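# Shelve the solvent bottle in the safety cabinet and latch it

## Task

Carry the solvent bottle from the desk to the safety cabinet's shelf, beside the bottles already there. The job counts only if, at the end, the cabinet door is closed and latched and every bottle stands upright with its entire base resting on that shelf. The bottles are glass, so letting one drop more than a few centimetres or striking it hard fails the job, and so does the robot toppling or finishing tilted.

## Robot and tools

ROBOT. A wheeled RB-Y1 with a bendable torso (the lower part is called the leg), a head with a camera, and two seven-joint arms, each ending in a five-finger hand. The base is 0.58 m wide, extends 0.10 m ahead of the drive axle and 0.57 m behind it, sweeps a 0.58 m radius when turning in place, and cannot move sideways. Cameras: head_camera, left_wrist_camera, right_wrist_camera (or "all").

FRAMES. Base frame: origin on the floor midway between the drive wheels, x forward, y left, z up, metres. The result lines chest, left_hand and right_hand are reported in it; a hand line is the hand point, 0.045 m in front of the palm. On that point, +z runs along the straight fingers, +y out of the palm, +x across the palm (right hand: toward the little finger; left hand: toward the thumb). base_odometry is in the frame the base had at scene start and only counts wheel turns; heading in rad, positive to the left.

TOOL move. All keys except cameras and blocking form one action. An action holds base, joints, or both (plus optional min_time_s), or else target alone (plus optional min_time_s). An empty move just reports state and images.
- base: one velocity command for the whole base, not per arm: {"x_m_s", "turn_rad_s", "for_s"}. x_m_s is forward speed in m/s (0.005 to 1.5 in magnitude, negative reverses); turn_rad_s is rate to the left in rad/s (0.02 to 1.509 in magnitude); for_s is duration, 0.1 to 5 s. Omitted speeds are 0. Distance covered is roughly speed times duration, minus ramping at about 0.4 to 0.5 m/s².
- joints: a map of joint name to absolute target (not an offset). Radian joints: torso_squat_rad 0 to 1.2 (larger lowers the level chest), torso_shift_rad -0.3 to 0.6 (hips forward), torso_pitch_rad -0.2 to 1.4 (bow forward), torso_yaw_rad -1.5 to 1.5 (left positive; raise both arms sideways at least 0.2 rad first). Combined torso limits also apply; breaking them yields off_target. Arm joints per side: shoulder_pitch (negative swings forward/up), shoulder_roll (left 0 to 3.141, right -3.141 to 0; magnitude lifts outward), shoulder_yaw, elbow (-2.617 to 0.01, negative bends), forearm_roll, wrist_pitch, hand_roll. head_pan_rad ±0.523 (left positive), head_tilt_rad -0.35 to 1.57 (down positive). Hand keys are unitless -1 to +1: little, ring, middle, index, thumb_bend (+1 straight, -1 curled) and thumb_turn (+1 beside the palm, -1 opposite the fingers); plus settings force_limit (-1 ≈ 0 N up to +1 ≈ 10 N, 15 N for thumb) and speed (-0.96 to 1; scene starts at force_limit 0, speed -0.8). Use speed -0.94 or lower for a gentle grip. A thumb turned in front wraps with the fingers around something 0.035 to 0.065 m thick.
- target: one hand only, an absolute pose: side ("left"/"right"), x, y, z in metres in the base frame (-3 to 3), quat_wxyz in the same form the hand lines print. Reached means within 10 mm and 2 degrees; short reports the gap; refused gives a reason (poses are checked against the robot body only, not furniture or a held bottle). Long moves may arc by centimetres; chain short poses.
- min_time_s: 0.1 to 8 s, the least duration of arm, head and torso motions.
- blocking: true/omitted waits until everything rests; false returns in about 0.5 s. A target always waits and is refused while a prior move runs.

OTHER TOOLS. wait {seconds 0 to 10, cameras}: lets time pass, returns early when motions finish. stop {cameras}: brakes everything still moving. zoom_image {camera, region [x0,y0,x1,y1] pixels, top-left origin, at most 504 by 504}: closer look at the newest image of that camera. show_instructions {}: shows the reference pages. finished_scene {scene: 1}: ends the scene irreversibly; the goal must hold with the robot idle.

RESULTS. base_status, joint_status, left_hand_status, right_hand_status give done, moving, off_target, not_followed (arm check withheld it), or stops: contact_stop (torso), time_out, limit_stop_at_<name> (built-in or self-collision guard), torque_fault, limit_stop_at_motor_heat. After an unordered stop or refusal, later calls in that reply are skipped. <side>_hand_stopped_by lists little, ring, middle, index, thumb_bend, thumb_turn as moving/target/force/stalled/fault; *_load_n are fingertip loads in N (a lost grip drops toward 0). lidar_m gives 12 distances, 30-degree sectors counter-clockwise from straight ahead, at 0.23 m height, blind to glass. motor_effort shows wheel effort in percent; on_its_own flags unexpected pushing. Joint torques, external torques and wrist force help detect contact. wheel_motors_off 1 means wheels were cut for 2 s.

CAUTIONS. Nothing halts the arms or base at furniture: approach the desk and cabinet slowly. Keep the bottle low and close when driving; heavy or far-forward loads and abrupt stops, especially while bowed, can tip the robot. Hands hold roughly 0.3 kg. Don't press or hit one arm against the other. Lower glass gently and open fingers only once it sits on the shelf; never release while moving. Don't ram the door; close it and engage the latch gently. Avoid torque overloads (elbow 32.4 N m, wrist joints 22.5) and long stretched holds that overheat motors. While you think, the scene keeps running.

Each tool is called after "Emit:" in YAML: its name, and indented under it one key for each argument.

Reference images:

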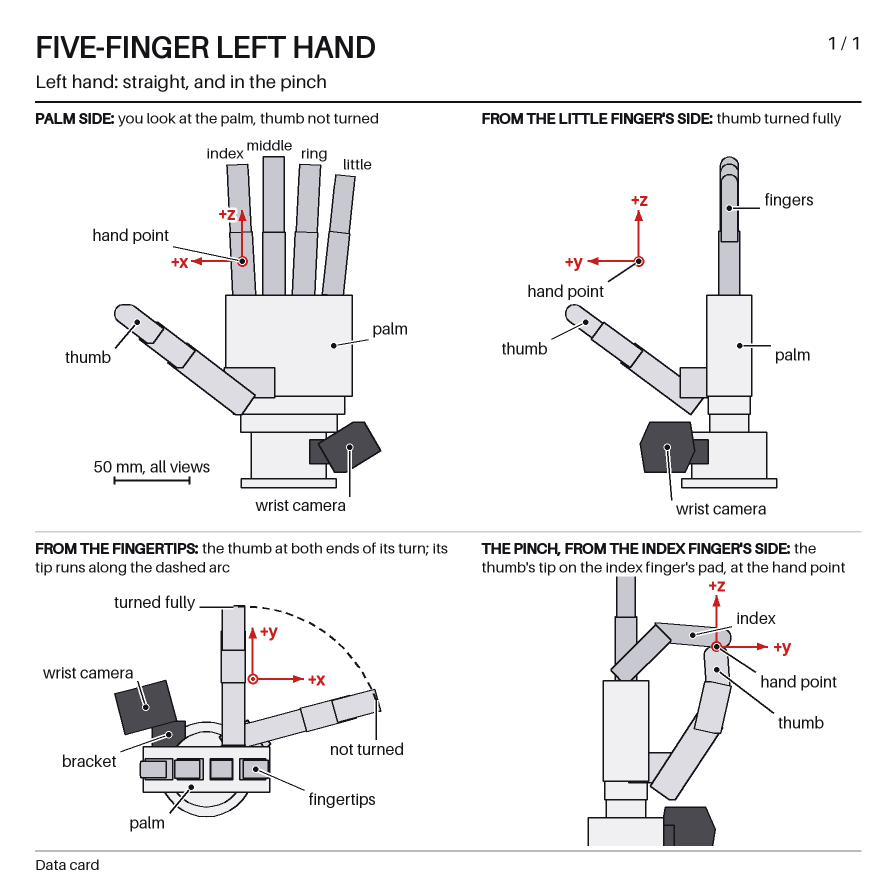

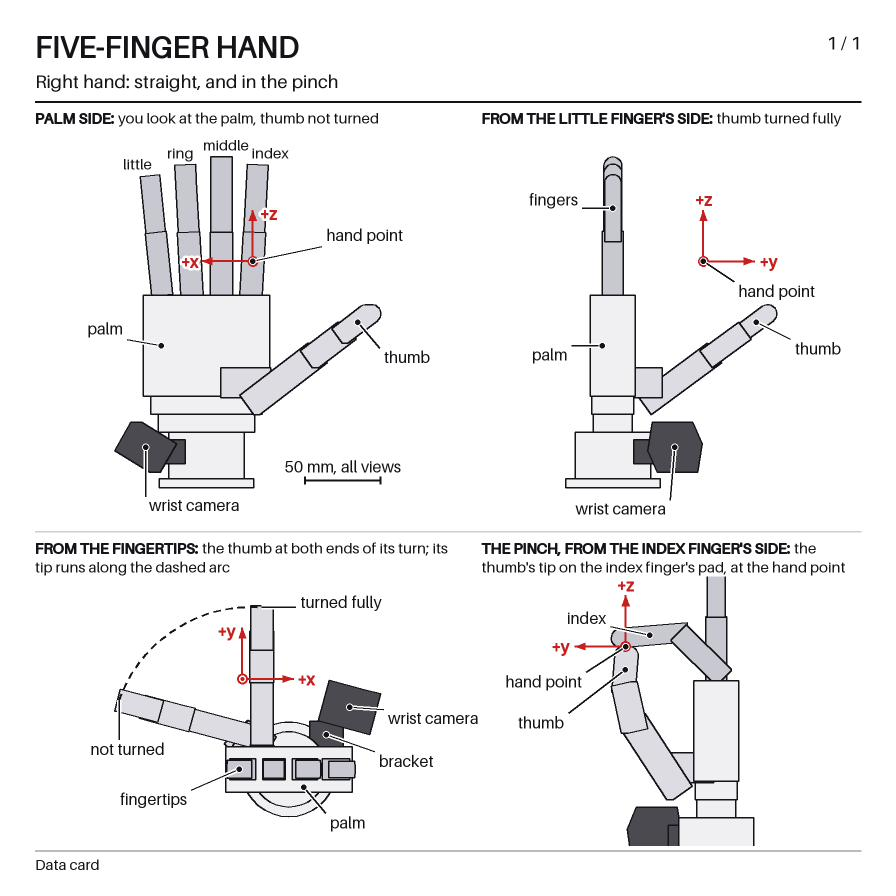

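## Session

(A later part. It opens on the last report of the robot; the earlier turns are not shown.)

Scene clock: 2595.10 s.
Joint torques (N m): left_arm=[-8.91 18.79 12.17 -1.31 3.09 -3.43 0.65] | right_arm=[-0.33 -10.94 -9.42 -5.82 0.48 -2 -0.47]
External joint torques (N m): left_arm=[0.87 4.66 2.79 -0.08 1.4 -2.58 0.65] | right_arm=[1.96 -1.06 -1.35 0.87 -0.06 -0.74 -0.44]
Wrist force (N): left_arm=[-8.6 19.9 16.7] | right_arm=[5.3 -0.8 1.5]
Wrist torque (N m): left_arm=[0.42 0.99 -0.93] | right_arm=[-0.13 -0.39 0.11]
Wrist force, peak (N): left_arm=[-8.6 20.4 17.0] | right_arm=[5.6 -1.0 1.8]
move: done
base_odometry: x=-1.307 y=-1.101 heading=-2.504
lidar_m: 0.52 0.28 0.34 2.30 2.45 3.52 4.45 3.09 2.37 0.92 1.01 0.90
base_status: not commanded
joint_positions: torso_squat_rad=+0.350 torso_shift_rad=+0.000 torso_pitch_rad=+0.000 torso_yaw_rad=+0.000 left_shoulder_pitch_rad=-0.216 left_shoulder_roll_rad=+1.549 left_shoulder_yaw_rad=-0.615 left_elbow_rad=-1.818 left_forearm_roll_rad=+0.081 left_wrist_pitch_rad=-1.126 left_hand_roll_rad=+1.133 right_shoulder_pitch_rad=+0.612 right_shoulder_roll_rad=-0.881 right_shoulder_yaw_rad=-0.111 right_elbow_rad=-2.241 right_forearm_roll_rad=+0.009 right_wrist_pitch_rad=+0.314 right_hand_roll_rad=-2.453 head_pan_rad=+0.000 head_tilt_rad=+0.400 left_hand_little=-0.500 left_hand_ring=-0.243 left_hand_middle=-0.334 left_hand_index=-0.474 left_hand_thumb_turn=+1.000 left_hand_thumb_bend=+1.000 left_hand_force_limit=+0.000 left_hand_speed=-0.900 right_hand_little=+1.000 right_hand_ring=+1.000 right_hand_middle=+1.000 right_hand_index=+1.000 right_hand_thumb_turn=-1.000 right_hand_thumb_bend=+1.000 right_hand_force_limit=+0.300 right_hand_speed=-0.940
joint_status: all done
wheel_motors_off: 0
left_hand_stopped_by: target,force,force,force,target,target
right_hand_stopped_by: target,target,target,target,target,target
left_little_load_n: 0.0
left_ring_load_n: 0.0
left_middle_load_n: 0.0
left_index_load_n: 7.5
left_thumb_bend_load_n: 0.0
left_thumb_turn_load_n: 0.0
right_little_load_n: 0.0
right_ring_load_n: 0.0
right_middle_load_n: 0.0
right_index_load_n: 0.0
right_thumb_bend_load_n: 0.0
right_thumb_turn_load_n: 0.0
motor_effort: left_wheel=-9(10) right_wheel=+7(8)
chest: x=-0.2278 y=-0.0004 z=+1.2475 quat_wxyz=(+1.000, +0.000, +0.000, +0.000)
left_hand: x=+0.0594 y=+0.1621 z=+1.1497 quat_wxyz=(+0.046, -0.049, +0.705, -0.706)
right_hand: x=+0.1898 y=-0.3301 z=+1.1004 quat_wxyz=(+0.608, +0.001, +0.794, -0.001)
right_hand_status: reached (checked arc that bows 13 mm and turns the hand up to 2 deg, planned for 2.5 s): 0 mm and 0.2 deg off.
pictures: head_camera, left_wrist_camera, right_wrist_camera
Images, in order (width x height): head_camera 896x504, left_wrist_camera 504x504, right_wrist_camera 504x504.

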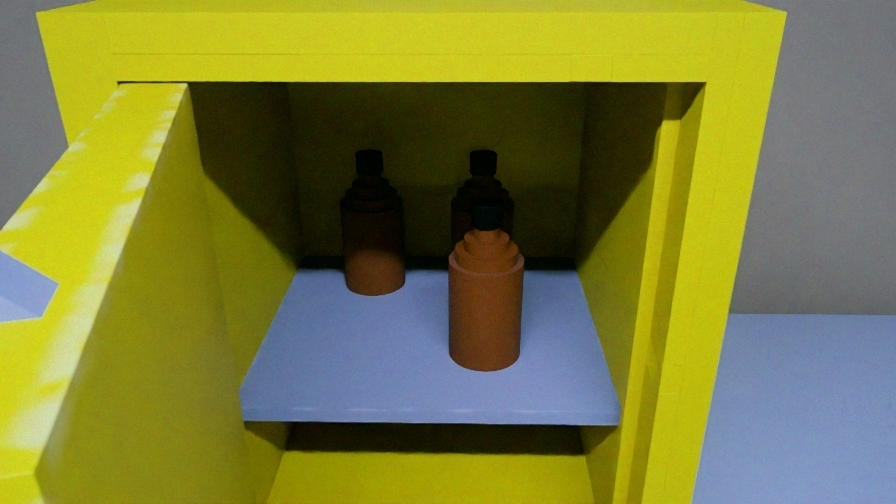

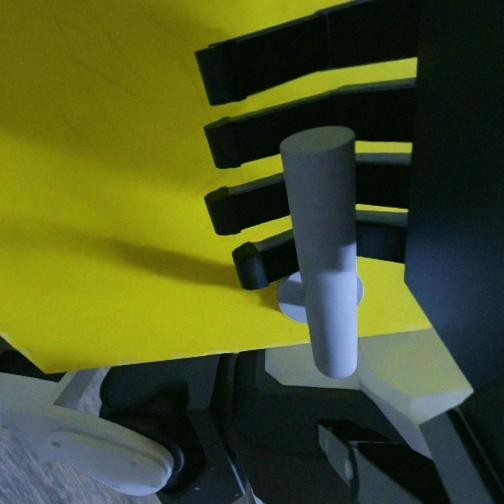

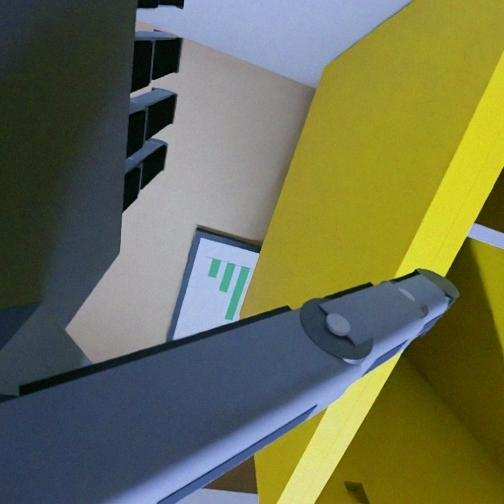

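Emit:
move:
  target: {"side":"left","x":0.080,"y":0.163,"z":1.15,"quat_wxyz":[0.0493,-0.0493,0.7054,-0.7054]}
  min_time_s: 1.5

Emit:
move:
  base: {"x_m_s":-0.03,"for_s":0.7}
  cameras: ["left_wrist_camera"]

Emit:
move:
  target: {"side":"left","x":0.101,"y":0.163,"z":1.15,"quat_wxyz":[0.0493,-0.0493,0.7054,-0.7054]}
  min_time_s: 1.5

Emit:
move:
  base: {"x_m_s":-0.03,"for_s":0.7}
  cameras: ["left_wrist_camera"]

Scene clock: 2608.67 s.
Joint torques (N m): left_arm=[-11.25 18.14 8.67 2.19 1.49 -0.84 0.38] | right_arm=[-0.46 -10.75 -9.82 -6.14 0.44 -1.76 -0.46]
External joint torques (N m): left_arm=[-0.54 3.97 -1.04 3.51 -0.25 -0.1 0.38] | right_arm=[1.83 -0.86 -1.75 0.55 -0.09 -0.49 -0.44]
Wrist force (N): left_arm=[-1.9 9.5 17.3] | right_arm=[5.2 -0.8 1.9]
Wrist torque (N m): left_arm=[0.35 0.94 -0.74] | right_arm=[-0.15 -0.43 0.12]
Wrist force, peak (N): left_arm=[-8.7 20.5 17.2] | right_arm=[5.6 -0.9 1.6]
move: done
base_odometry: x=-1.307 y=-1.101 heading=-2.504
lidar_m: 0.52 0.27 0.35 2.31 2.44 3.53 4.45 3.10 2.37 0.93 1.01 0.89
base_status: not commanded
joint_positions: torso_squat_rad=+0.350 torso_shift_rad=+0.000 torso_pitch_rad=+0.000 torso_yaw_rad=+0.000 left_shoulder_pitch_rad=-0.295 left_shoulder_roll_rad=+1.488 left_shoulder_yaw_rad=-0.634 left_elbow_rad=-1.740 left_forearm_roll_rad=+0.036 left_wrist_pitch_rad=-1.135 left_hand_roll_rad=+1.195 right_shoulder_pitch_rad=+0.612 right_shoulder_roll_rad=-0.881 right_shoulder_yaw_rad=-0.111 right_elbow_rad=-2.241 right_forearm_roll_rad=+0.009 right_wrist_pitch_rad=+0.314 right_hand_roll_rad=-2.453 head_pan_rad=+0.000 head_tilt_rad=+0.400 left_hand_little=-0.500 left_hand_ring=-0.243 left_hand_middle=-0.334 left_hand_index=-0.474 left_hand_thumb_turn=+1.000 left_hand_thumb_bend=+1.000 left_hand_force_limit=+0.000 left_hand_speed=-0.900 right_hand_little=+1.000 right_hand_ring=+1.000 right_hand_middle=+1.000 right_hand_index=+1.000 right_hand_thumb_turn=-1.000 right_hand_thumb_bend=+1.000 right_hand_force_limit=+0.300 right_hand_speed=-0.940
joint_status: all done
wheel_motors_off: 0
left_hand_stopped_by: target,force,force,force,target,target
right_hand_stopped_by: target,target,target,target,target,target
left_little_load_n: 0.0
left_ring_load_n: 0.0
left_middle_load_n: 0.0
left_index_load_n: 8.0
left_thumb_bend_load_n: 0.0
left_thumb_turn_load_n: 0.0
right_little_load_n: 0.0
right_ring_load_n: 0.0
right_middle_load_n: 0.0
right_index_load_n: 0.0
right_thumb_bend_load_n: 0.0
right_thumb_turn_load_n: 0.0
motor_effort: left_wheel=-7(11) right_wheel=+7(8)
chest: x=-0.2278 y=-0.0004 z=+1.2475 quat_wxyz=(+1.000, +0.000, +0.000, +0.000)
left_hand: x=+0.0797 y=+0.1626 z=+1.1502 quat_wxyz=(+0.049, -0.049, +0.705, -0.706)
left_hand_status: reached (checked arc that bows 1 mm and turns the hand up to 1 deg, planned for 1.5 s): 1 mm and 0.1 deg off.
right_hand: x=+0.1897 y=-0.3301 z=+1.1004 quat_wxyz=(+0.608, +0.001, +0.794, -0.001)
pictures: none

Scene clock: 2609.90 s.
Joint torques (N m): left_arm=[-10.82 17.94 9.53 -0.34 2.35 -1.61 0.5] | right_arm=[-1.05 -10.37 -9.36 -6.15 0.48 -1.75 -0.46]
External joint torques (N m): left_arm=[-0.11 3.76 -0.17 0.97 0.62 -0.87 0.5] | right_arm=[1.24 -0.48 -1.29 0.54 -0.05 -0.48 -0.43]
Wrist force (N): left_arm=[-2.5 14.2 16.8] | right_arm=[5.5 -0.9 1.9]
Wrist torque (N m): left_arm=[0.36 0.91 -0.73] | right_arm=[-0.16 -0.46 0.11]
Wrist force, peak (N): left_arm=[-10.5 15.6 19.2] | right_arm=[5.4 -0.3 2.8]
move: done
base_odometry: x=-1.290 y=-1.089 heading=-2.505
lidar_m: 0.52 0.29 0.38 2.30 2.45 3.54 4.42 3.11 2.37 0.93 1.00 0.91
base_status: done (sent for 0.7 of 0.7 s)
joint_positions: torso_squat_rad=+0.350 torso_shift_rad=+0.000 torso_pitch_rad=+0.000 torso_yaw_rad=+0.000 left_shoulder_pitch_rad=-0.295 left_shoulder_roll_rad=+1.488 left_shoulder_yaw_rad=-0.634 left_elbow_rad=-1.740 left_forearm_roll_rad=+0.035 left_wrist_pitch_rad=-1.134 left_hand_roll_rad=+1.195 right_shoulder_pitch_rad=+0.613 right_shoulder_roll_rad=-0.881 right_shoulder_yaw_rad=-0.111 right_elbow_rad=-2.241 right_forearm_roll_rad=+0.009 right_wrist_pitch_rad=+0.314 right_hand_roll_rad=-2.453 head_pan_rad=+0.000 head_tilt_rad=+0.400 left_hand_little=-0.500 left_hand_ring=-0.243 left_hand_middle=-0.334 left_hand_index=-0.474 left_hand_thumb_turn=+1.000 left_hand_thumb_bend=+1.000 left_hand_force_limit=+0.000 left_hand_speed=-0.900 right_hand_little=+1.000 right_hand_ring=+1.000 right_hand_middle=+1.000 right_hand_index=+1.000 right_hand_thumb_turn=-1.000 right_hand_thumb_bend=+1.000 right_hand_force_limit=+0.300 right_hand_speed=-0.940
joint_status: not commanded
wheel_motors_off: 0
left_hand_stopped_by: target,force,force,force,target,target
right_hand_stopped_by: target,target,target,target,target,target
left_little_load_n: 0.0
left_ring_load_n: 0.5
left_middle_load_n: 0.0
left_index_load_n: 7.5
left_thumb_bend_load_n: 0.0
left_thumb_turn_load_n: 0.0
right_little_load_n: 0.0
right_ring_load_n: 0.0
right_middle_load_n: 0.0
right_index_load_n: 0.0
right_thumb_bend_load_n: 0.0
right_thumb_turn_load_n: 0.0
motor_effort: left_wheel=+1(26) right_wheel=+2(10)
chest: x=-0.2279 y=-0.0004 z=+1.2475 quat_wxyz=(+1.000, +0.000, +0.000, +0.000)
left_hand: x=+0.0799 y=+0.1628 z=+1.1500 quat_wxyz=(+0.049, -0.049, +0.705, -0.706)
right_hand: x=+0.1896 y=-0.3301 z=+1.1004 quat_wxyz=(+0.608, +0.001, +0.794, -0.001)
Images, in order (width x height): left_wrist_camera 504x504.

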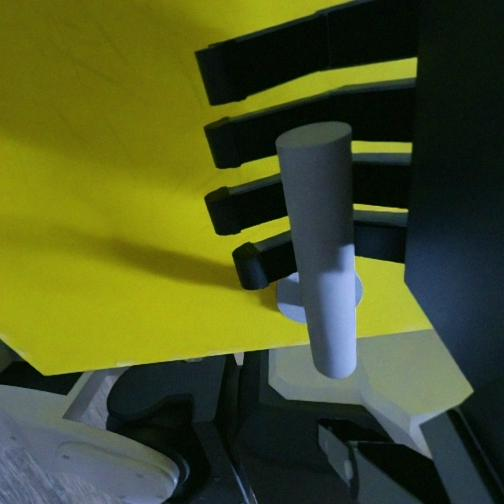

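Scene clock: 2611.73 s.
Joint torques (N m): left_arm=[-11.81 18.36 9.05 1.84 1.47 -0.97 0.32] | right_arm=[-1.45 -10.66 -9.76 -6.16 0.45 -1.85 -0.53]
External joint torques (N m): left_arm=[-0.02 4.24 -0.89 3.25 -0.32 -0.36 0.32] | right_arm=[0.83 -0.78 -1.69 0.53 -0.08 -0.59 -0.5]
Wrist force (N): left_arm=[-2.7 9.3 18.0] | right_arm=[5.2 -0.5 1.6]
Wrist torque (N m): left_arm=[0.24 0.91 -0.72] | right_arm=[-0.08 -0.38 0.11]
Wrist force, peak (N): left_arm=[2.5 15.2 17.0] | right_arm=[5.8 -0.7 1.6]
move: done
base_odometry: x=-1.290 y=-1.089 heading=-2.505
lidar_m: 0.53 0.30 0.38 2.30 2.44 3.54 4.43 3.11 2.37 0.94 1.01 0.92
base_status: not commanded
joint_positions: torso_squat_rad=+0.350 torso_shift_rad=+0.000 torso_pitch_rad=+0.000 torso_yaw_rad=+0.000 left_shoulder_pitch_rad=-0.382 left_shoulder_roll_rad=+1.421 left_shoulder_yaw_rad=-0.659 left_elbow_rad=-1.648 left_forearm_roll_rad=-0.013 left_wrist_pitch_rad=-1.155 left_hand_roll_rad=+1.256 right_shoulder_pitch_rad=+0.613 right_shoulder_roll_rad=-0.881 right_shoulder_yaw_rad=-0.111 right_elbow_rad=-2.241 right_forearm_roll_rad=+0.009 right_wrist_pitch_rad=+0.314 right_hand_roll_rad=-2.453 head_pan_rad=+0.000 head_tilt_rad=+0.400 left_hand_little=-0.500 left_hand_ring=-0.243 left_hand_middle=-0.334 left_hand_index=-0.474 left_hand_thumb_turn=+1.000 left_hand_thumb_bend=+1.000 left_hand_force_limit=+0.000 left_hand_speed=-0.900 right_hand_little=+1.000 right_hand_ring=+1.000 right_hand_middle=+1.000 right_hand_index=+1.000 right_hand_thumb_turn=-1.000 right_hand_thumb_bend=+1.000 right_hand_force_limit=+0.300 right_hand_speed=-0.940
joint_status: all done
wheel_motors_off: 0
left_hand_stopped_by: target,force,force,force,target,target
right_hand_stopped_by: target,target,target,target,target,target
left_little_load_n: 0.0
left_ring_load_n: 0.0
left_middle_load_n: 0.0
left_index_load_n: 8.0
left_thumb_bend_load_n: 0.0
left_thumb_turn_load_n: 0.0
right_little_load_n: 0.0
right_ring_load_n: 0.0
right_middle_load_n: 0.0
right_index_load_n: 0.0
right_thumb_bend_load_n: 0.0
right_thumb_turn_load_n: 0.0
motor_effort: left_wheel=+1(2) right_wheel=+2(2)
chest: x=-0.2279 y=-0.0004 z=+1.2475 quat_wxyz=(+1.000, +0.000, +0.000, +0.000)
left_hand: x=+0.1007 y=+0.1626 z=+1.1501 quat_wxyz=(+0.049, -0.049, +0.705, -0.706)
left_hand_status: reached (checked arc that bows 2 mm and turns the hand up to 1 deg, planned for 1.5 s): 1 mm and 0.1 deg off.
right_hand: x=+0.1896 y=-0.3301 z=+1.1004 quat_wxyz=(+0.608, +0.001, +0.794, -0.001)
pictures: none

Scene clock: 2612.93 s.
Joint torques (N m): left_arm=[-11.81 18.31 9.86 -0.26 2.34 -1.45 0.34] | right_arm=[-1.43 -10.88 -9.83 -6.37 0.6 -1.75 -0.38]
External joint torques (N m): left_arm=[-0.02 4.19 -0.07 1.16 0.56 -0.83 0.34] | right_arm=[0.85 -1 -1.76 0.32 0.07 -0.49 -0.35]
Wrist force (N): left_arm=[-3.2 14.1 16.8] | right_arm=[4.7 -0.9 1.5]
Wrist torque (N m): left_arm=[0.36 0.95 -0.71] | right_arm=[-0.16 -0.31 0.10]
Wrist force, peak (N): left_arm=[-10.9 15.9 20.1] | right_arm=[5.5 -0.8 2.3]
move: done
base_odometry: x=-1.273 y=-1.076 heading=-2.504
lidar_m: 0.53 0.31 0.40 2.30 2.45 3.53 4.40 3.09 2.36 0.93 1.01 0.94
base_status: done (sent for 0.7 of 0.7 s)
joint_positions: torso_squat_rad=+0.350 torso_shift_rad=+0.000 torso_pitch_rad=+0.000 torso_yaw_rad=+0.000 left_shoulder_pitch_rad=-0.382 left_shoulder_roll_rad=+1.421 left_shoulder_yaw_rad=-0.659 left_elbow_rad=-1.648 left_forearm_roll_rad=-0.013 left_wrist_pitch_rad=-1.154 left_hand_roll_rad=+1.256 right_shoulder_pitch_rad=+0.613 right_shoulder_roll_rad=-0.881 right_shoulder_yaw_rad=-0.111 right_elbow_rad=-2.241 right_forearm_roll_rad=+0.009 right_wrist_pitch_rad=+0.314 right_hand_roll_rad=-2.453 head_pan_rad=+0.000 head_tilt_rad=+0.400 left_hand_little=-0.500 left_hand_ring=-0.243 left_hand_middle=-0.334 left_hand_index=-0.473 left_hand_thumb_turn=+1.000 left_hand_thumb_bend=+1.000 left_hand_force_limit=+0.000 left_hand_speed=-0.900 right_hand_little=+1.000 right_hand_ring=+1.000 right_hand_middle=+1.000 right_hand_index=+1.000 right_hand_thumb_turn=-1.000 right_hand_thumb_bend=+1.000 right_hand_force_limit=+0.300 right_hand_speed=-0.940
joint_status: not commanded
wheel_motors_off: 0
left_hand_stopped_by: target,force,force,force,target,target
right_hand_stopped_by: target,target,target,target,target,target
left_little_load_n: 0.0
left_ring_load_n: 0.0
left_middle_load_n: 0.0
left_index_load_n: 7.5
left_thumb_bend_load_n: 0.0
left_thumb_turn_load_n: 0.0
right_little_load_n: 0.0
right_ring_load_n: 0.0
right_middle_load_n: 0.0
right_index_load_n: -0.5
right_thumb_bend_load_n: 0.0
right_thumb_turn_load_n: -0.5
motor_effort: left_wheel=+3(20) right_wheel=-3(17)
chest: x=-0.2279 y=-0.0004 z=+1.2475 quat_wxyz=(+1.000, +0.000, +0.000, +0.000)
left_hand: x=+0.1009 y=+0.1627 z=+1.1500 quat_wxyz=(+0.049, -0.049, +0.705, -0.705)
right_hand: x=+0.1896 y=-0.3301 z=+1.1003 quat_wxyz=(+0.608, +0.001, +0.794, -0.001)
Images, in order (width x height): left_wrist_camera 504x504.

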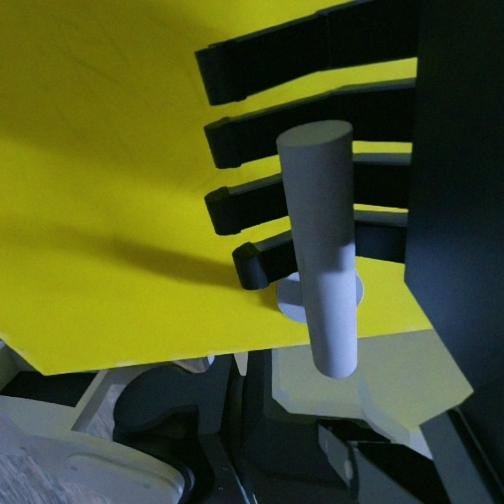

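Three more cycles.

Emit:
move:
  target: {"side":"left","x":0.122,"y":0.163,"z":1.15,"quat_wxyz":[0.0493,-0.0493,0.7054,-0.7054]}
  min_time_s: 1.5

Emit:
move:
  base: {"x_m_s":-0.03,"for_s":0.7}

Emit:
move:
  target: {"side":"left","x":0.143,"y":0.163,"z":1.15,"quat_wxyz":[0.0493,-0.0493,0.7054,-0.7054]}
  min_time_s: 1.5

Emit:
move:
  base: {"x_m_s":-0.03,"for_s":0.7}
  cameras: ["left_wrist_camera"]

Emit:
move:
  target: {"side":"left","x":0.162,"y":0.163,"z":1.15,"quat_wxyz":[0.0493,-0.0493,0.7054,-0.7054]}
  min_time_s: 1.5

Emit:
move:
  base: {"x_m_s":-0.03,"for_s":0.6}
  cameras: ["left_wrist_camera","head_camera"]

Scene clock: 2625.13 s.
Joint torques (N m): left_arm=[-12.98 18.77 9.61 2.05 1.57 -0.68 0.35] | right_arm=[-1.22 -10.26 -9.71 -6.15 0.27 -1.9 -0.57]
External joint torques (N m): left_arm=[-0.08 4.78 -0.43 3.57 -0.26 -0.16 0.34] | right_arm=[1.07 -0.38 -1.64 0.55 -0.26 -0.63 -0.55]
Wrist force (N): left_arm=[-2.0 9.7 17.1] | right_arm=[4.8 -1.1 2.0]
Wrist torque (N m): left_arm=[0.35 0.90 -0.73] | right_arm=[-0.20 -0.33 0.07]
Wrist force, peak (N): left_arm=[2.7 15.3 16.9] | right_arm=[5.4 -0.8 2.1]
move: done
base_odometry: x=-1.273 y=-1.076 heading=-2.504
lidar_m: 0.53 0.32 0.41 2.30 2.45 3.55 4.40 3.09 2.37 0.95 1.00 0.93
base_status: not commanded
joint_positions: torso_squat_rad=+0.350 torso_shift_rad=+0.000 torso_pitch_rad=+0.000 torso_yaw_rad=+0.000 left_shoulder_pitch_rad=-0.465 left_shoulder_roll_rad=+1.356 left_shoulder_yaw_rad=-0.684 left_elbow_rad=-1.549 left_forearm_roll_rad=-0.056 left_wrist_pitch_rad=-1.182 left_hand_roll_rad=+1.307 right_shoulder_pitch_rad=+0.613 right_shoulder_roll_rad=-0.881 right_shoulder_yaw_rad=-0.111 right_elbow_rad=-2.241 right_forearm_roll_rad=+0.009 right_wrist_pitch_rad=+0.314 right_hand_roll_rad=-2.453 head_pan_rad=+0.000 head_tilt_rad=+0.400 left_hand_little=-0.500 left_hand_ring=-0.243 left_hand_middle=-0.334 left_hand_index=-0.473 left_hand_thumb_turn=+1.000 left_hand_thumb_bend=+1.000 left_hand_force_limit=+0.000 left_hand_speed=-0.900 right_hand_little=+1.000 right_hand_ring=+1.000 right_hand_middle=+1.000 right_hand_index=+1.000 right_hand_thumb_turn=-1.000 right_hand_thumb_bend=+1.000 right_hand_force_limit=+0.300 right_hand_speed=-0.940
joint_status: all done
wheel_motors_off: 0
left_hand_stopped_by: target,force,force,force,target,target
right_hand_stopped_by: target,target,target,target,target,target
left_little_load_n: 0.0
left_ring_load_n: 0.0
left_middle_load_n: 0.0
left_index_load_n: 8.0
left_thumb_bend_load_n: 0.0
left_thumb_turn_load_n: 0.0
right_little_load_n: 0.0
right_ring_load_n: 0.0
right_middle_load_n: 0.0
right_index_load_n: 0.0
right_thumb_bend_load_n: 0.0
right_thumb_turn_load_n: 0.0
motor_effort: left_wheel=+0(4) right_wheel=-3(4)
chest: x=-0.2279 y=-0.0004 z=+1.2475 quat_wxyz=(+1.000, +0.000, +0.000, +0.000)
left_hand: x=+0.1217 y=+0.1625 z=+1.1501 quat_wxyz=(+0.049, -0.049, +0.705, -0.706)
left_hand_status: reached (checked arc that bows 2 mm and turns the hand up to 1 deg, planned for 1.5 s): 1 mm and 0.1 deg off.
right_hand: x=+0.1896 y=-0.3301 z=+1.1003 quat_wxyz=(+0.608, +0.001, +0.794, -0.001)
pictures: none

Scene clock: 2626.37 s.
Joint torques (N m): left_arm=[-12.78 18.85 10.15 -0.45 2.51 -1.6 0.47] | right_arm=[-1.12 -10.8 -9.8 -6.03 0.66 -1.86 -0.48]
External joint torques (N m): left_arm=[0.12 4.85 0.11 1.08 0.69 -1.08 0.47] | right_arm=[1.16 -0.92 -1.73 0.66 0.13 -0.6 -0.45]
Wrist force (N): left_arm=[-3.5 13.9 17.2] | right_arm=[4.8 -0.7 1.9]
Wrist torque (N m): left_arm=[0.38 0.95 -0.77] | right_arm=[-0.13 -0.32 0.09]
Wrist force, peak (N): left_arm=[-10.2 13.2 20.1] | right_arm=[5.4 -0.6 1.9]
move: done
base_odometry: x=-1.256 y=-1.064 heading=-2.503
lidar_m: 0.54 0.34 0.43 2.31 2.45 3.55 4.38 3.08 2.35 0.95 0.98 0.95
base_status: done (sent for 0.7 of 0.7 s)
joint_positions: torso_squat_rad=+0.350 torso_shift_rad=+0.000 torso_pitch_rad=+0.000 torso_yaw_rad=+0.000 left_shoulder_pitch_rad=-0.465 left_shoulder_roll_rad=+1.356 left_shoulder_yaw_rad=-0.684 left_elbow_rad=-1.549 left_forearm_roll_rad=-0.056 left_wrist_pitch_rad=-1.182 left_hand_roll_rad=+1.307 right_shoulder_pitch_rad=+0.613 right_shoulder_roll_rad=-0.881 right_shoulder_yaw_rad=-0.111 right_elbow_rad=-2.241 right_forearm_roll_rad=+0.009 right_wrist_pitch_rad=+0.314 right_hand_roll_rad=-2.453 head_pan_rad=+0.000 head_tilt_rad=+0.400 left_hand_little=-0.500 left_hand_ring=-0.243 left_hand_middle=-0.334 left_hand_index=-0.473 left_hand_thumb_turn=+1.000 left_hand_thumb_bend=+1.000 left_hand_force_limit=+0.000 left_hand_speed=-0.900 right_hand_little=+1.000 right_hand_ring=+1.000 right_hand_middle=+1.000 right_hand_index=+1.000 right_hand_thumb_turn=-1.000 right_hand_thumb_bend=+1.000 right_hand_force_limit=+0.300 right_hand_speed=-0.940
joint_status: not commanded
wheel_motors_off: 0
left_hand_stopped_by: target,force,force,force,target,target
right_hand_stopped_by: target,target,target,target,target,target
left_little_load_n: 0.0
left_ring_load_n: 0.0
left_middle_load_n: 0.0
left_index_load_n: 7.5
left_thumb_bend_load_n: 0.0
left_thumb_turn_load_n: 0.0
right_little_load_n: 0.0
right_ring_load_n: 0.0
right_middle_load_n: 0.0
right_index_load_n: 0.0
right_thumb_bend_load_n: 0.0
right_thumb_turn_load_n: -0.5
motor_effort: left_wheel=+9(17) right_wheel=-11(23)
chest: x=-0.2279 y=-0.0004 z=+1.2475 quat_wxyz=(+1.000, +0.000, +0.000, +0.000)
left_hand: x=+0.1219 y=+0.1627 z=+1.1500 quat_wxyz=(+0.049, -0.049, +0.705, -0.706)
right_hand: x=+0.1896 y=-0.3302 z=+1.1003 quat_wxyz=(+0.608, +0.001, +0.794, -0.001)
pictures: none

Scene clock: 2628.20 s.
Joint torques (N m): left_arm=[-14.59 18.79 10.17 2.17 1.89 -0.45 0.45] | right_arm=[-1.29 -10.2 -9.59 -6.13 0.39 -1.8 -0.52]
External joint torques (N m): left_arm=[-0.55 4.98 0.15 3.81 0.03 -0.01 0.45] | right_arm=[1 -0.32 -1.52 0.56 -0.14 -0.54 -0.5]
Wrist force (N): left_arm=[-0.8 10.1 17.5] | right_arm=[5.2 -0.5 1.5]
Wrist torque (N m): left_arm=[0.30 0.92 -0.68] | right_arm=[-0.08 -0.38 0.10]
Wrist force, peak (N): left_arm=[2.4 15.8 16.9] | right_arm=[5.4 -1.0 2.0]
move: done
base_odometry: x=-1.256 y=-1.064 heading=-2.503
lidar_m: 0.53 0.33 0.44 2.31 2.44 3.55 4.38 3.10 2.36 0.94 0.96 0.95
base_status: not commanded
joint_positions: torso_squat_rad=+0.350 torso_shift_rad=+0.000 torso_pitch_rad=+0.000 torso_yaw_rad=+0.000 left_shoulder_pitch_rad=-0.546 left_shoulder_roll_rad=+1.291 left_shoulder_yaw_rad=-0.709 left_elbow_rad=-1.441 left_forearm_roll_rad=-0.095 left_wrist_pitch_rad=-1.217 left_hand_roll_rad=+1.348 right_shoulder_pitch_rad=+0.613 right_shoulder_roll_rad=-0.881 right_shoulder_yaw_rad=-0.111 right_elbow_rad=-2.241 right_forearm_roll_rad=+0.009 right_wrist_pitch_rad=+0.314 right_hand_roll_rad=-2.453 head_pan_rad=+0.000 head_tilt_rad=+0.400 left_hand_little=-0.500 left_hand_ring=-0.243 left_hand_middle=-0.334 left_hand_index=-0.473 left_hand_thumb_turn=+1.000 left_hand_thumb_bend=+1.000 left_hand_force_limit=+0.000 left_hand_speed=-0.900 right_hand_little=+1.000 right_hand_ring=+1.000 right_hand_middle=+1.000 right_hand_index=+1.000 right_hand_thumb_turn=-1.000 right_hand_thumb_bend=+1.000 right_hand_force_limit=+0.300 right_hand_speed=-0.940
joint_status: all done
wheel_motors_off: 0
left_hand_stopped_by: target,force,force,force,target,target
right_hand_stopped_by: target,target,target,target,target,target
left_little_load_n: 0.0
left_ring_load_n: 0.0
left_middle_load_n: 0.0
left_index_load_n: 8.0
left_thumb_bend_load_n: 0.0
left_thumb_turn_load_n: 0.0
right_little_load_n: 0.0
right_ring_load_n: 0.0
right_middle_load_n: 0.0
right_index_load_n: 0.0
right_thumb_bend_load_n: 0.0
right_thumb_turn_load_n: 0.0
motor_effort: left_wheel=+9(12) right_wheel=-11(11)
chest: x=-0.2279 y=-0.0004 z=+1.2475 quat_wxyz=(+1.000, +0.000, +0.000, +0.000)
left_hand: x=+0.1426 y=+0.1624 z=+1.1500 quat_wxyz=(+0.049, -0.049, +0.705, -0.706)
left_hand_status: reached (checked arc that bows 2 mm and turns the hand up to 1 deg, planned for 1.5 s): 1 mm and 0.1 deg off.
right_hand: x=+0.1896 y=-0.3302 z=+1.1003 quat_wxyz=(+0.608, +0.001, +0.794, -0.001)
pictures: none

Scene clock: 2629.43 s.
Joint torques (N m): left_arm=[-14.05 19.02 10.38 -0.54 2.54 -1.37 0.43] | right_arm=[-1.39 -10.75 -9.79 -6.26 0.39 -1.71 -0.56]
External joint torques (N m): left_arm=[-0.01 5.2 0.36 1.1 0.67 -0.93 0.43] | right_arm=[0.9 -0.86 -1.71 0.43 -0.14 -0.45 -0.53]
Wrist force (N): left_arm=[-3.4 13.7 16.7] | right_arm=[5.5 -0.5 1.7]
Wrist torque (N m): left_arm=[0.38 0.93 -0.72] | right_arm=[-0.10 -0.43 0.13]
Wrist force, peak (N): left_arm=[-10.4 15.6 19.2] | right_arm=[5.4 -1.2 1.7]
move: done
base_odometry: x=-1.239 y=-1.051 heading=-2.502
lidar_m: 0.53 0.35 0.47 2.30 2.44 3.56 4.36 3.07 2.36 0.95 0.98 0.97
base_status: done (sent for 0.7 of 0.7 s)
joint_positions: torso_squat_rad=+0.350 torso_shift_rad=+0.000 torso_pitch_rad=+0.000 torso_yaw_rad=+0.000 left_shoulder_pitch_rad=-0.546 left_shoulder_roll_rad=+1.291 left_shoulder_yaw_rad=-0.709 left_elbow_rad=-1.440 left_forearm_roll_rad=-0.095 left_wrist_pitch_rad=-1.217 left_hand_roll_rad=+1.348 right_shoulder_pitch_rad=+0.613 right_shoulder_roll_rad=-0.881 right_shoulder_yaw_rad=-0.111 right_elbow_rad=-2.241 right_forearm_roll_rad=+0.009 right_wrist_pitch_rad=+0.314 right_hand_roll_rad=-2.453 head_pan_rad=+0.000 head_tilt_rad=+0.400 left_hand_little=-0.500 left_hand_ring=-0.243 left_hand_middle=-0.334 left_hand_index=-0.473 left_hand_thumb_turn=+1.000 left_hand_thumb_bend=+1.000 left_hand_force_limit=+0.000 left_hand_speed=-0.900 right_hand_little=+1.000 right_hand_ring=+1.000 right_hand_middle=+1.000 right_hand_index=+1.000 right_hand_thumb_turn=-1.000 right_hand_thumb_bend=+1.000 right_hand_force_limit=+0.300 right_hand_speed=-0.940
joint_status: not commanded
wheel_motors_off: 0
left_hand_stopped_by: target,force,force,force,target,target
right_hand_stopped_by: target,target,target,target,target,target
left_little_load_n: 0.0
left_ring_load_n: 0.0
left_middle_load_n: 0.0
left_index_load_n: 7.5
left_thumb_bend_load_n: 0.0
left_thumb_turn_load_n: 0.0
right_little_load_n: 0.0
right_ring_load_n: 0.0
right_middle_load_n: 0.0
right_index_load_n: -0.5
right_thumb_bend_load_n: 0.0
right_thumb_turn_load_n: -0.5
motor_effort: left_wheel=+11(17) right_wheel=-14(29)
chest: x=-0.2279 y=-0.0004 z=+1.2475 quat_wxyz=(+1.000, +0.000, +0.000, +0.000)
left_hand: x=+0.1429 y=+0.1626 z=+1.1499 quat_wxyz=(+0.049, -0.049, +0.705, -0.706)
right_hand: x=+0.1896 y=-0.3302 z=+1.1003 quat_wxyz=(+0.608, +0.001, +0.794, -0.001)
Images, in order (width x height): left_wrist_camera 504x504.

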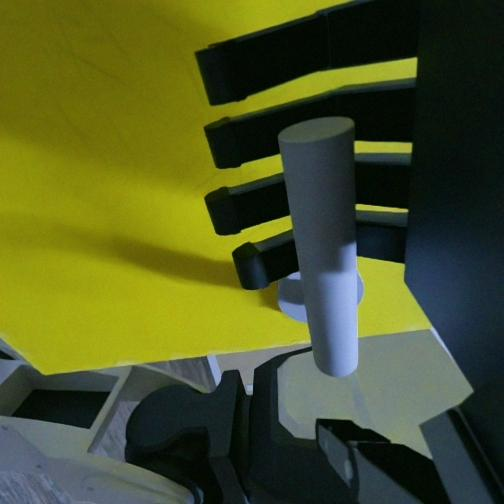

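Scene clock: 2631.27 s.
Joint torques (N m): left_arm=[-16.33 19.03 10.85 1.71 2.37 -0.53 0.45] | right_arm=[-0.84 -10.51 -9.56 -6.1 0.37 -1.73 -0.56]
External joint torques (N m): left_arm=[-1.23 5.42 0.98 3.45 0.47 -0.15 0.45] | right_arm=[1.44 -0.63 -1.49 0.59 -0.17 -0.47 -0.53]
Wrist force (N): left_arm=[-1.0 12.4 17.4] | right_arm=[5.0 -1.0 1.9]
Wrist torque (N m): left_arm=[0.34 0.91 -0.70] | right_arm=[-0.17 -0.35 0.08]
Wrist force, peak (N): left_arm=[2.1 16.5 16.9] | right_arm=[5.4 -0.9 1.8]
move: done
base_odometry: x=-1.239 y=-1.051 heading=-2.502
lidar_m: 0.54 0.36 0.48 2.31 2.45 3.56 4.36 3.08 2.36 0.95 0.98 0.99
base_status: not commanded
joint_positions: torso_squat_rad=+0.350 torso_shift_rad=+0.000 torso_pitch_rad=+0.000 torso_yaw_rad=+0.000 left_shoulder_pitch_rad=-0.618 left_shoulder_roll_rad=+1.231 left_shoulder_yaw_rad=-0.730 left_elbow_rad=-1.333 left_forearm_roll_rad=-0.127 left_wrist_pitch_rad=-1.255 left_hand_roll_rad=+1.378 right_shoulder_pitch_rad=+0.613 right_shoulder_roll_rad=-0.881 right_shoulder_yaw_rad=-0.111 right_elbow_rad=-2.241 right_forearm_roll_rad=+0.009 right_wrist_pitch_rad=+0.314 right_hand_roll_rad=-2.453 head_pan_rad=+0.000 head_tilt_rad=+0.400 left_hand_little=-0.500 left_hand_ring=-0.243 left_hand_middle=-0.334 left_hand_index=-0.473 left_hand_thumb_turn=+1.000 left_hand_thumb_bend=+1.000 left_hand_force_limit=+0.000 left_hand_speed=-0.900 right_hand_little=+1.000 right_hand_ring=+1.000 right_hand_middle=+1.000 right_hand_index=+1.000 right_hand_thumb_turn=-1.000 right_hand_thumb_bend=+1.000 right_hand_force_limit=+0.300 right_hand_speed=-0.940
joint_status: all done
wheel_motors_off: 0
left_hand_stopped_by: target,force,force,force,target,target
right_hand_stopped_by: target,target,target,target,target,target
left_little_load_n: 0.0
left_ring_load_n: 0.0
left_middle_load_n: 0.0
left_index_load_n: 7.5
left_thumb_bend_load_n: 0.0
left_thumb_turn_load_n: 0.0
right_little_load_n: 0.0
right_ring_load_n: 0.0
right_middle_load_n: 0.0
right_index_load_n: 0.0
right_thumb_bend_load_n: 0.0
right_thumb_turn_load_n: -0.5
motor_effort: left_wheel=+11(13) right_wheel=-15(15)
chest: x=-0.2279 y=-0.0004 z=+1.2475 quat_wxyz=(+1.000, +0.000, +0.000, +0.000)
left_hand: x=+0.1616 y=+0.1624 z=+1.1498 quat_wxyz=(+0.049, -0.049, +0.705, -0.706)
left_hand_status: reached (checked arc that bows 2 mm and turns the hand up to 1 deg, planned for 1.5 s): 1 mm and 0.1 deg off.
right_hand: x=+0.1896 y=-0.3302 z=+1.1003 quat_wxyz=(+0.608, +0.001, +0.794, -0.001)
pictures: none

Scene clock: 2632.37 s.
Joint torques (N m): left_arm=[-15.2 19.42 10.83 -0.49 2.71 -1.3 0.57] | right_arm=[-1.16 -10.66 -9.03 -6.17 0.45 -1.9 -0.5]
External joint torques (N m): left_arm=[-0.1 5.81 0.96 1.25 0.81 -0.92 0.57] | right_arm=[1.12 -0.78 -0.95 0.52 -0.08 -0.64 -0.47]
Wrist force (N): left_arm=[-3.8 13.7 17.1] | right_arm=[4.9 -0.5 1.4]
Wrist torque (N m): left_arm=[0.30 1.00 -0.74] | right_arm=[-0.06 -0.33 0.11]
Wrist force, peak (N): left_arm=[-10.8 16.1 19.6] | right_arm=[5.4 -1.0 1.9]
move: done
base_odometry: x=-1.225 y=-1.041 heading=-2.500
lidar_m: 0.55 0.38 0.50 2.31 2.46 3.58 4.35 3.08 2.37 0.95 0.97 0.99
base_status: done (sent for 0.6 of 0.6 s)
joint_positions: torso_squat_rad=+0.350 torso_shift_rad=+0.000 torso_pitch_rad=+0.000 torso_yaw_rad=+0.000 left_shoulder_pitch_rad=-0.618 left_shoulder_roll_rad=+1.231 left_shoulder_yaw_rad=-0.730 left_elbow_rad=-1.332 left_forearm_roll_rad=-0.127 left_wrist_pitch_rad=-1.255 left_hand_roll_rad=+1.378 right_shoulder_pitch_rad=+0.613 right_shoulder_roll_rad=-0.881 right_shoulder_yaw_rad=-0.111 right_elbow_rad=-2.241 right_forearm_roll_rad=+0.009 right_wrist_pitch_rad=+0.314 right_hand_roll_rad=-2.453 head_pan_rad=+0.000 head_tilt_rad=+0.400 left_hand_little=-0.500 left_hand_ring=-0.243 left_hand_middle=-0.334 left_hand_index=-0.473 left_hand_thumb_turn=+1.000 left_hand_thumb_bend=+1.000 left_hand_force_limit=+0.000 left_hand_speed=-0.900 right_hand_little=+1.000 right_hand_ring=+1.000 right_hand_middle=+1.000 right_hand_index=+1.000 right_hand_thumb_turn=-1.000 right_hand_thumb_bend=+1.000 right_hand_force_limit=+0.300 right_hand_speed=-0.940
joint_status: not commanded
wheel_motors_off: 0
left_hand_stopped_by: target,force,force,force,target,target
right_hand_stopped_by: target,target,target,target,target,target
left_little_load_n: 0.0
left_ring_load_n: 0.0
left_middle_load_n: 0.0
left_index_load_n: 7.5
left_thumb_bend_load_n: 0.0
left_thumb_turn_load_n: 0.0
right_little_load_n: 0.0
right_ring_load_n: 0.0
right_middle_load_n: 0.0
right_index_load_n: 0.0
right_thumb_bend_load_n: 0.0
right_thumb_turn_load_n: -0.5
motor_effort: left_wheel=+11(16) right_wheel=-15(31)
chest: x=-0.2279 y=-0.0004 z=+1.2475 quat_wxyz=(+1.000, +0.000, +0.000, +0.000)
left_hand: x=+0.1618 y=+0.1625 z=+1.1498 quat_wxyz=(+0.049, -0.049, +0.705, -0.706)
right_hand: x=+0.1896 y=-0.3302 z=+1.1003 quat_wxyz=(+0.608, +0.001, +0.794, -0.001)
pictures: head_camera, left_wrist_camera
Images, in order (width x height): head_camera 896x504, left_wrist_camera 504x504.

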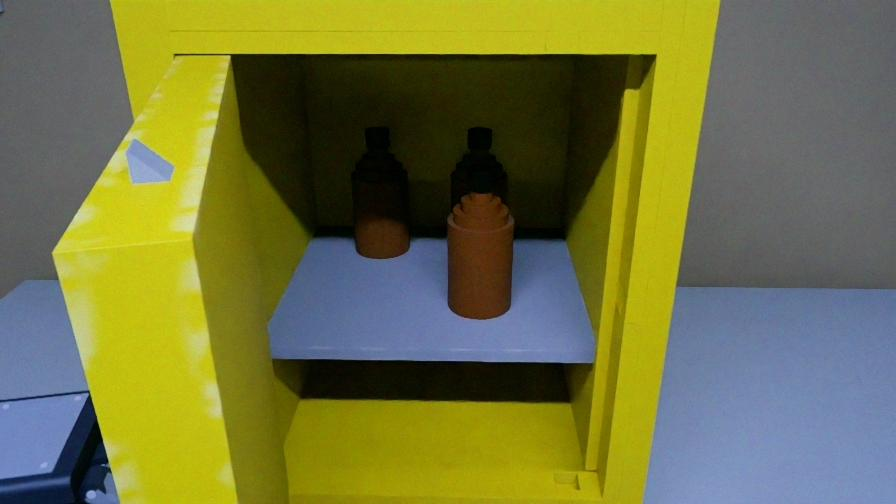

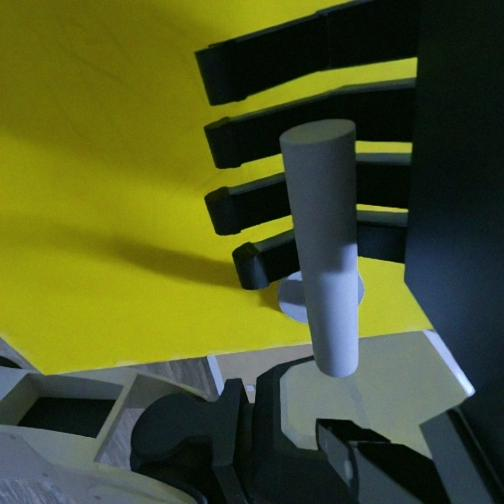

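Emit:
move:
  target: {"side":"left","x":0.163,"y":0.124,"z":1.15,"quat_wxyz":[0.1106,-0.1106,0.6984,-0.6984]}
  min_time_s: 3

Emit:
move:
  target: {"side":"left","x":0.174,"y":0.072,"z":1.15,"quat_wxyz":[0.1949,-0.1949,0.6797,-0.6797]}
  min_time_s: 3.5
  cameras: ["left_wrist_camera"]

Emit:
move:
  target: {"side":"left","x":0.199,"y":0.028,"z":1.15,"quat_wxyz":[0.2706,-0.2706,0.6533,-0.6533]}
  min_time_s: 3.5
  cameras: ["left_wrist_camera","head_camera"]

Scene clock: 2666.67 s.
Joint torques (N m): left_arm=[-11.92 19 14.36 -0.24 2.69 0.2 -0.02] | right_arm=[-0.75 -10.14 -9.66 -6.4 0.36 -1.84 -0.46]
External joint torques (N m): left_arm=[1.15 6.26 3.93 1.92 1.17 0.73 -0.02] | right_arm=[1.54 -0.26 -1.59 0.3 -0.17 -0.58 -0.43]
Wrist force (N): left_arm=[2.3 15.5 15.6] | right_arm=[4.8 -1.0 1.5]
Wrist torque (N m): left_arm=[0.43 0.92 -0.79] | right_arm=[-0.16 -0.31 0.06]
Wrist force, peak (N): left_arm=[-9.1 16.5 17.7] | right_arm=[5.7 -0.8 1.4]
move: done
base_odometry: x=-1.225 y=-1.041 heading=-2.500
lidar_m: 0.53 0.37 0.50 2.31 2.45 3.58 4.34 3.07 2.36 0.95 0.97 1.00
base_status: not commanded
joint_positions: torso_squat_rad=+0.350 torso_shift_rad=+0.000 torso_pitch_rad=+0.000 torso_yaw_rad=+0.000 left_shoulder_pitch_rad=-0.447 left_shoulder_roll_rad=+1.324 left_shoulder_yaw_rad=-0.660 left_elbow_rad=-1.707 left_forearm_roll_rad=-0.046 left_wrist_pitch_rad=-0.847 left_hand_roll_rad=+1.303 right_shoulder_pitch_rad=+0.613 right_shoulder_roll_rad=-0.881 right_shoulder_yaw_rad=-0.111 right_elbow_rad=-2.241 right_forearm_roll_rad=+0.009 right_wrist_pitch_rad=+0.314 right_hand_roll_rad=-2.453 head_pan_rad=+0.000 head_tilt_rad=+0.400 left_hand_little=-0.500 left_hand_ring=-0.243 left_hand_middle=-0.334 left_hand_index=-0.473 left_hand_thumb_turn=+1.000 left_hand_thumb_bend=+1.000 left_hand_force_limit=+0.000 left_hand_speed=-0.900 right_hand_little=+1.000 right_hand_ring=+1.000 right_hand_middle=+1.000 right_hand_index=+1.000 right_hand_thumb_turn=-1.000 right_hand_thumb_bend=+1.000 right_hand_force_limit=+0.300 right_hand_speed=-0.940
joint_status: all done
wheel_motors_off: 0
left_hand_stopped_by: target,force,force,force,target,target
right_hand_stopped_by: target,target,target,target,target,target
left_little_load_n: 0.0
left_ring_load_n: 0.0
left_middle_load_n: 0.0
left_index_load_n: 7.0
left_thumb_bend_load_n: 0.0
left_thumb_turn_load_n: -0.5
right_little_load_n: 0.0
right_ring_load_n: 0.0
right_middle_load_n: 0.0
right_index_load_n: 0.0
right_thumb_bend_load_n: 0.0
right_thumb_turn_load_n: 0.0
motor_effort: left_wheel=+9(13) right_wheel=-15(15)
chest: x=-0.2278 y=-0.0004 z=+1.2475 quat_wxyz=(+1.000, +0.000, +0.000, +0.000)
left_hand: x=+0.1625 y=+0.1235 z=+1.1497 quat_wxyz=(+0.109, -0.110, +0.698, -0.699)
left_hand_status: reached (checked arc that bows 10 mm and turns the hand up to 10 deg, planned for 3.0 s): 1 mm and 0.2 deg off.
right_hand: x=+0.1897 y=-0.3302 z=+1.1003 quat_wxyz=(+0.608, +0.001, +0.794, -0.001)
pictures: none

Scene clock: 2670.50 s.
Joint torques (N m): left_arm=[-8.88 13.32 12.83 -2.95 1.01 -0.21 -0.14] | right_arm=[-1.04 -10.55 -9.89 -6.11 0.51 -1.66 -0.45]
External joint torques (N m): left_arm=[2.52 2.85 2.88 0.54 0.38 0.56 -0.14] | right_arm=[1.25 -0.67 -1.81 0.58 -0.02 -0.4 -0.42]
Wrist force (N): left_arm=[-0.6 12.7 16.7] | right_arm=[5.3 -0.9 1.3]
Wrist torque (N m): left_arm=[0.37 1.40 -0.93] | right_arm=[-0.14 -0.41 0.10]
Wrist force, peak (N): left_arm=[-8.3 17.0 16.9] | right_arm=[5.8 -1.2 1.5]
move: done
base_odometry: x=-1.225 y=-1.041 heading=-2.500
lidar_m: 0.53 0.37 0.51 2.31 2.46 3.56 4.34 3.07 2.37 0.95 0.98 0.99
base_status: not commanded
joint_positions: torso_squat_rad=+0.350 torso_shift_rad=+0.000 torso_pitch_rad=+0.000 torso_yaw_rad=+0.000 left_shoulder_pitch_rad=-0.301 left_shoulder_roll_rad=+1.290 left_shoulder_yaw_rad=-0.573 left_elbow_rad=-2.081 left_forearm_roll_rad=+0.020 left_wrist_pitch_rad=-0.291 left_hand_roll_rad=+1.177 right_shoulder_pitch_rad=+0.613 right_shoulder_roll_rad=-0.881 right_shoulder_yaw_rad=-0.111 right_elbow_rad=-2.241 right_forearm_roll_rad=+0.009 right_wrist_pitch_rad=+0.314 right_hand_roll_rad=-2.453 head_pan_rad=+0.000 head_tilt_rad=+0.400 left_hand_little=-0.500 left_hand_ring=-0.243 left_hand_middle=-0.334 left_hand_index=-0.474 left_hand_thumb_turn=+1.000 left_hand_thumb_bend=+1.000 left_hand_force_limit=+0.000 left_hand_speed=-0.900 right_hand_little=+1.000 right_hand_ring=+1.000 right_hand_middle=+1.000 right_hand_index=+1.000 right_hand_thumb_turn=-1.000 right_hand_thumb_bend=+1.000 right_hand_force_limit=+0.300 right_hand_speed=-0.940
joint_status: all done
wheel_motors_off: 0
left_hand_stopped_by: target,force,force,force,target,target
right_hand_stopped_by: target,target,target,target,target,target
left_little_load_n: 6.0
left_ring_load_n: 0.0
left_middle_load_n: 0.0
left_index_load_n: 3.5
left_thumb_bend_load_n: 0.0
left_thumb_turn_load_n: -0.5
right_little_load_n: 0.0
right_ring_load_n: -0.5
right_middle_load_n: 0.0
right_index_load_n: 0.0
right_thumb_bend_load_n: 0.0
right_thumb_turn_load_n: 0.0
motor_effort: left_wheel=+10(13) right_wheel=-14(15)
chest: x=-0.2278 y=-0.0004 z=+1.2475 quat_wxyz=(+1.000, +0.000, +0.000, +0.000)
left_hand: x=+0.1737 y=+0.0723 z=+1.1501 quat_wxyz=(+0.192, -0.194, +0.681, -0.680)
left_hand_status: reached (checked arc that bows 8 mm and turns the hand up to 14 deg, planned for 3.5 s): 0 mm and 0.3 deg off.
right_hand: x=+0.1897 y=-0.3302 z=+1.1003 quat_wxyz=(+0.608, +0.001, +0.794, -0.001)
Images, in order (width x height): left_wrist_camera 504x504.

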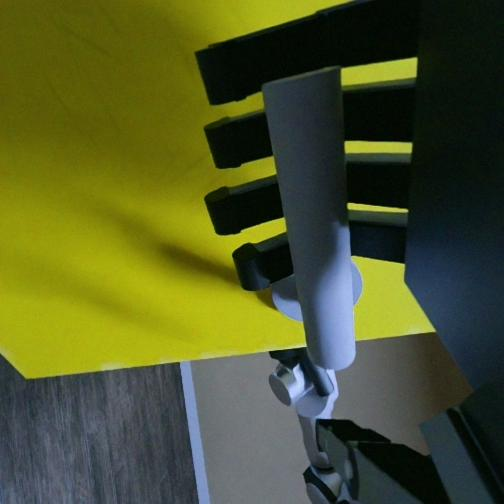

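Scene clock: 2674.33 s.
Joint torques (N m): left_arm=[-15.35 6.83 9.14 -11.45 0.06 -2.98 0.56] | right_arm=[-0.98 -10.7 -9.26 -6.2 0.39 -1.98 -0.48]
External joint torques (N m): left_arm=[-4 -0.73 0.16 -6.24 0.36 -2.04 0.56] | right_arm=[1.31 -0.81 -1.19 0.49 -0.14 -0.72 -0.45]
Wrist force (N): left_arm=[-8.0 18.1 16.2] | right_arm=[5.3 -1.1 1.4]
Wrist torque (N m): left_arm=[0.47 1.07 -0.99] | right_arm=[-0.16 -0.40 0.10]
Wrist force, peak (N): left_arm=[-9.0 18.3 17.3] | right_arm=[5.5 -1.1 1.8]
move: done
base_odometry: x=-1.225 y=-1.041 heading=-2.500
lidar_m: 0.54 0.37 0.50 2.31 2.45 3.58 4.35 3.07 2.37 0.95 0.98 1.00
base_status: not commanded
joint_positions: torso_squat_rad=+0.350 torso_shift_rad=+0.000 torso_pitch_rad=+0.000 torso_yaw_rad=+0.000 left_shoulder_pitch_rad=-0.311 left_shoulder_roll_rad=+1.068 left_shoulder_yaw_rad=-0.592 left_elbow_rad=-2.273 left_forearm_roll_rad=-0.038 left_wrist_pitch_rad=+0.238 left_hand_roll_rad=+1.079 right_shoulder_pitch_rad=+0.613 right_shoulder_roll_rad=-0.881 right_shoulder_yaw_rad=-0.111 right_elbow_rad=-2.241 right_forearm_roll_rad=+0.009 right_wrist_pitch_rad=+0.314 right_hand_roll_rad=-2.453 head_pan_rad=+0.000 head_tilt_rad=+0.400 left_hand_little=-0.500 left_hand_ring=-0.243 left_hand_middle=-0.334 left_hand_index=-0.474 left_hand_thumb_turn=+1.000 left_hand_thumb_bend=+1.000 left_hand_force_limit=+0.000 left_hand_speed=-0.900 right_hand_little=+1.000 right_hand_ring=+1.000 right_hand_middle=+1.000 right_hand_index=+1.000 right_hand_thumb_turn=-1.000 right_hand_thumb_bend=+1.000 right_hand_force_limit=+0.300 right_hand_speed=-0.940
joint_status: all done
wheel_motors_off: 0
left_hand_stopped_by: target,force,force,force,target,target
right_hand_stopped_by: target,target,target,target,target,target
left_little_load_n: 0.0
left_ring_load_n: 0.0
left_middle_load_n: 0.0
left_index_load_n: 7.5
left_thumb_bend_load_n: 0.0
left_thumb_turn_load_n: -0.5
right_little_load_n: 0.0
right_ring_load_n: 0.0
right_middle_load_n: 0.0
right_index_load_n: 0.0
right_thumb_bend_load_n: 0.0
right_thumb_turn_load_n: -0.5
motor_effort: left_wheel=+9(13) right_wheel=-15(15)
chest: x=-0.2278 y=-0.0004 z=+1.2475 quat_wxyz=(+1.000, +0.000, +0.000, +0.000)
left_hand: x=+0.1994 y=+0.0291 z=+1.1493 quat_wxyz=(+0.270, -0.271, +0.654, -0.653)
left_hand_status: reached (checked arc that bows 11 mm and turns the hand up to 13 deg, planned for 3.5 s): 1 mm and 0.1 deg off.
right_hand: x=+0.1897 y=-0.3302 z=+1.1003 quat_wxyz=(+0.608, +0.001, +0.794, -0.001)
pictures: head_camera, left_wrist_camera
Images, in order (width x height): head_camera 896x504, left_wrist_camera 504x504.

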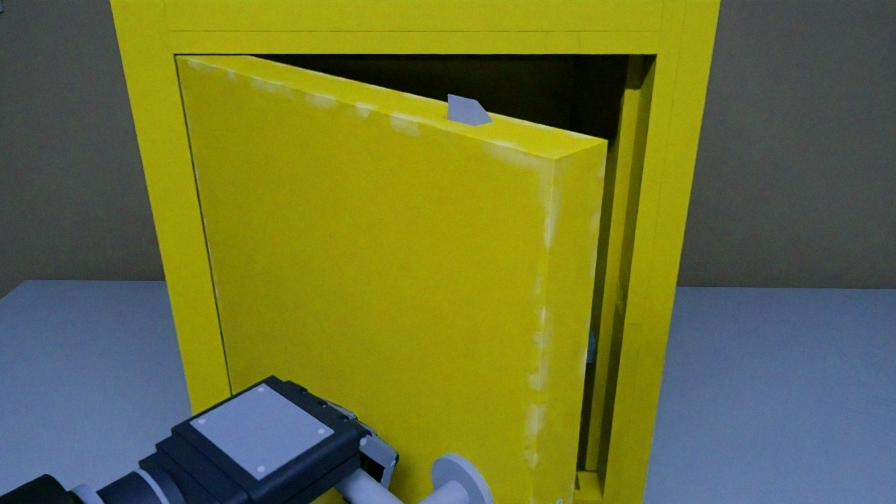

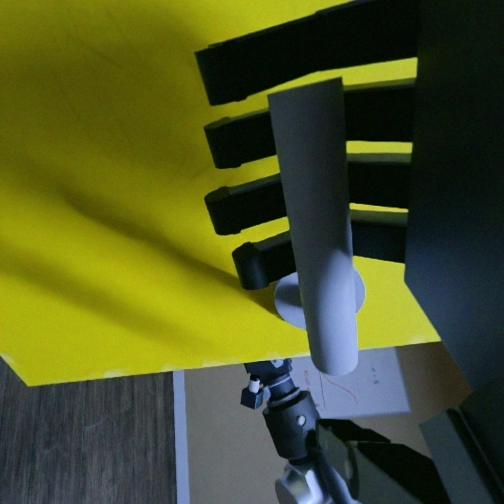

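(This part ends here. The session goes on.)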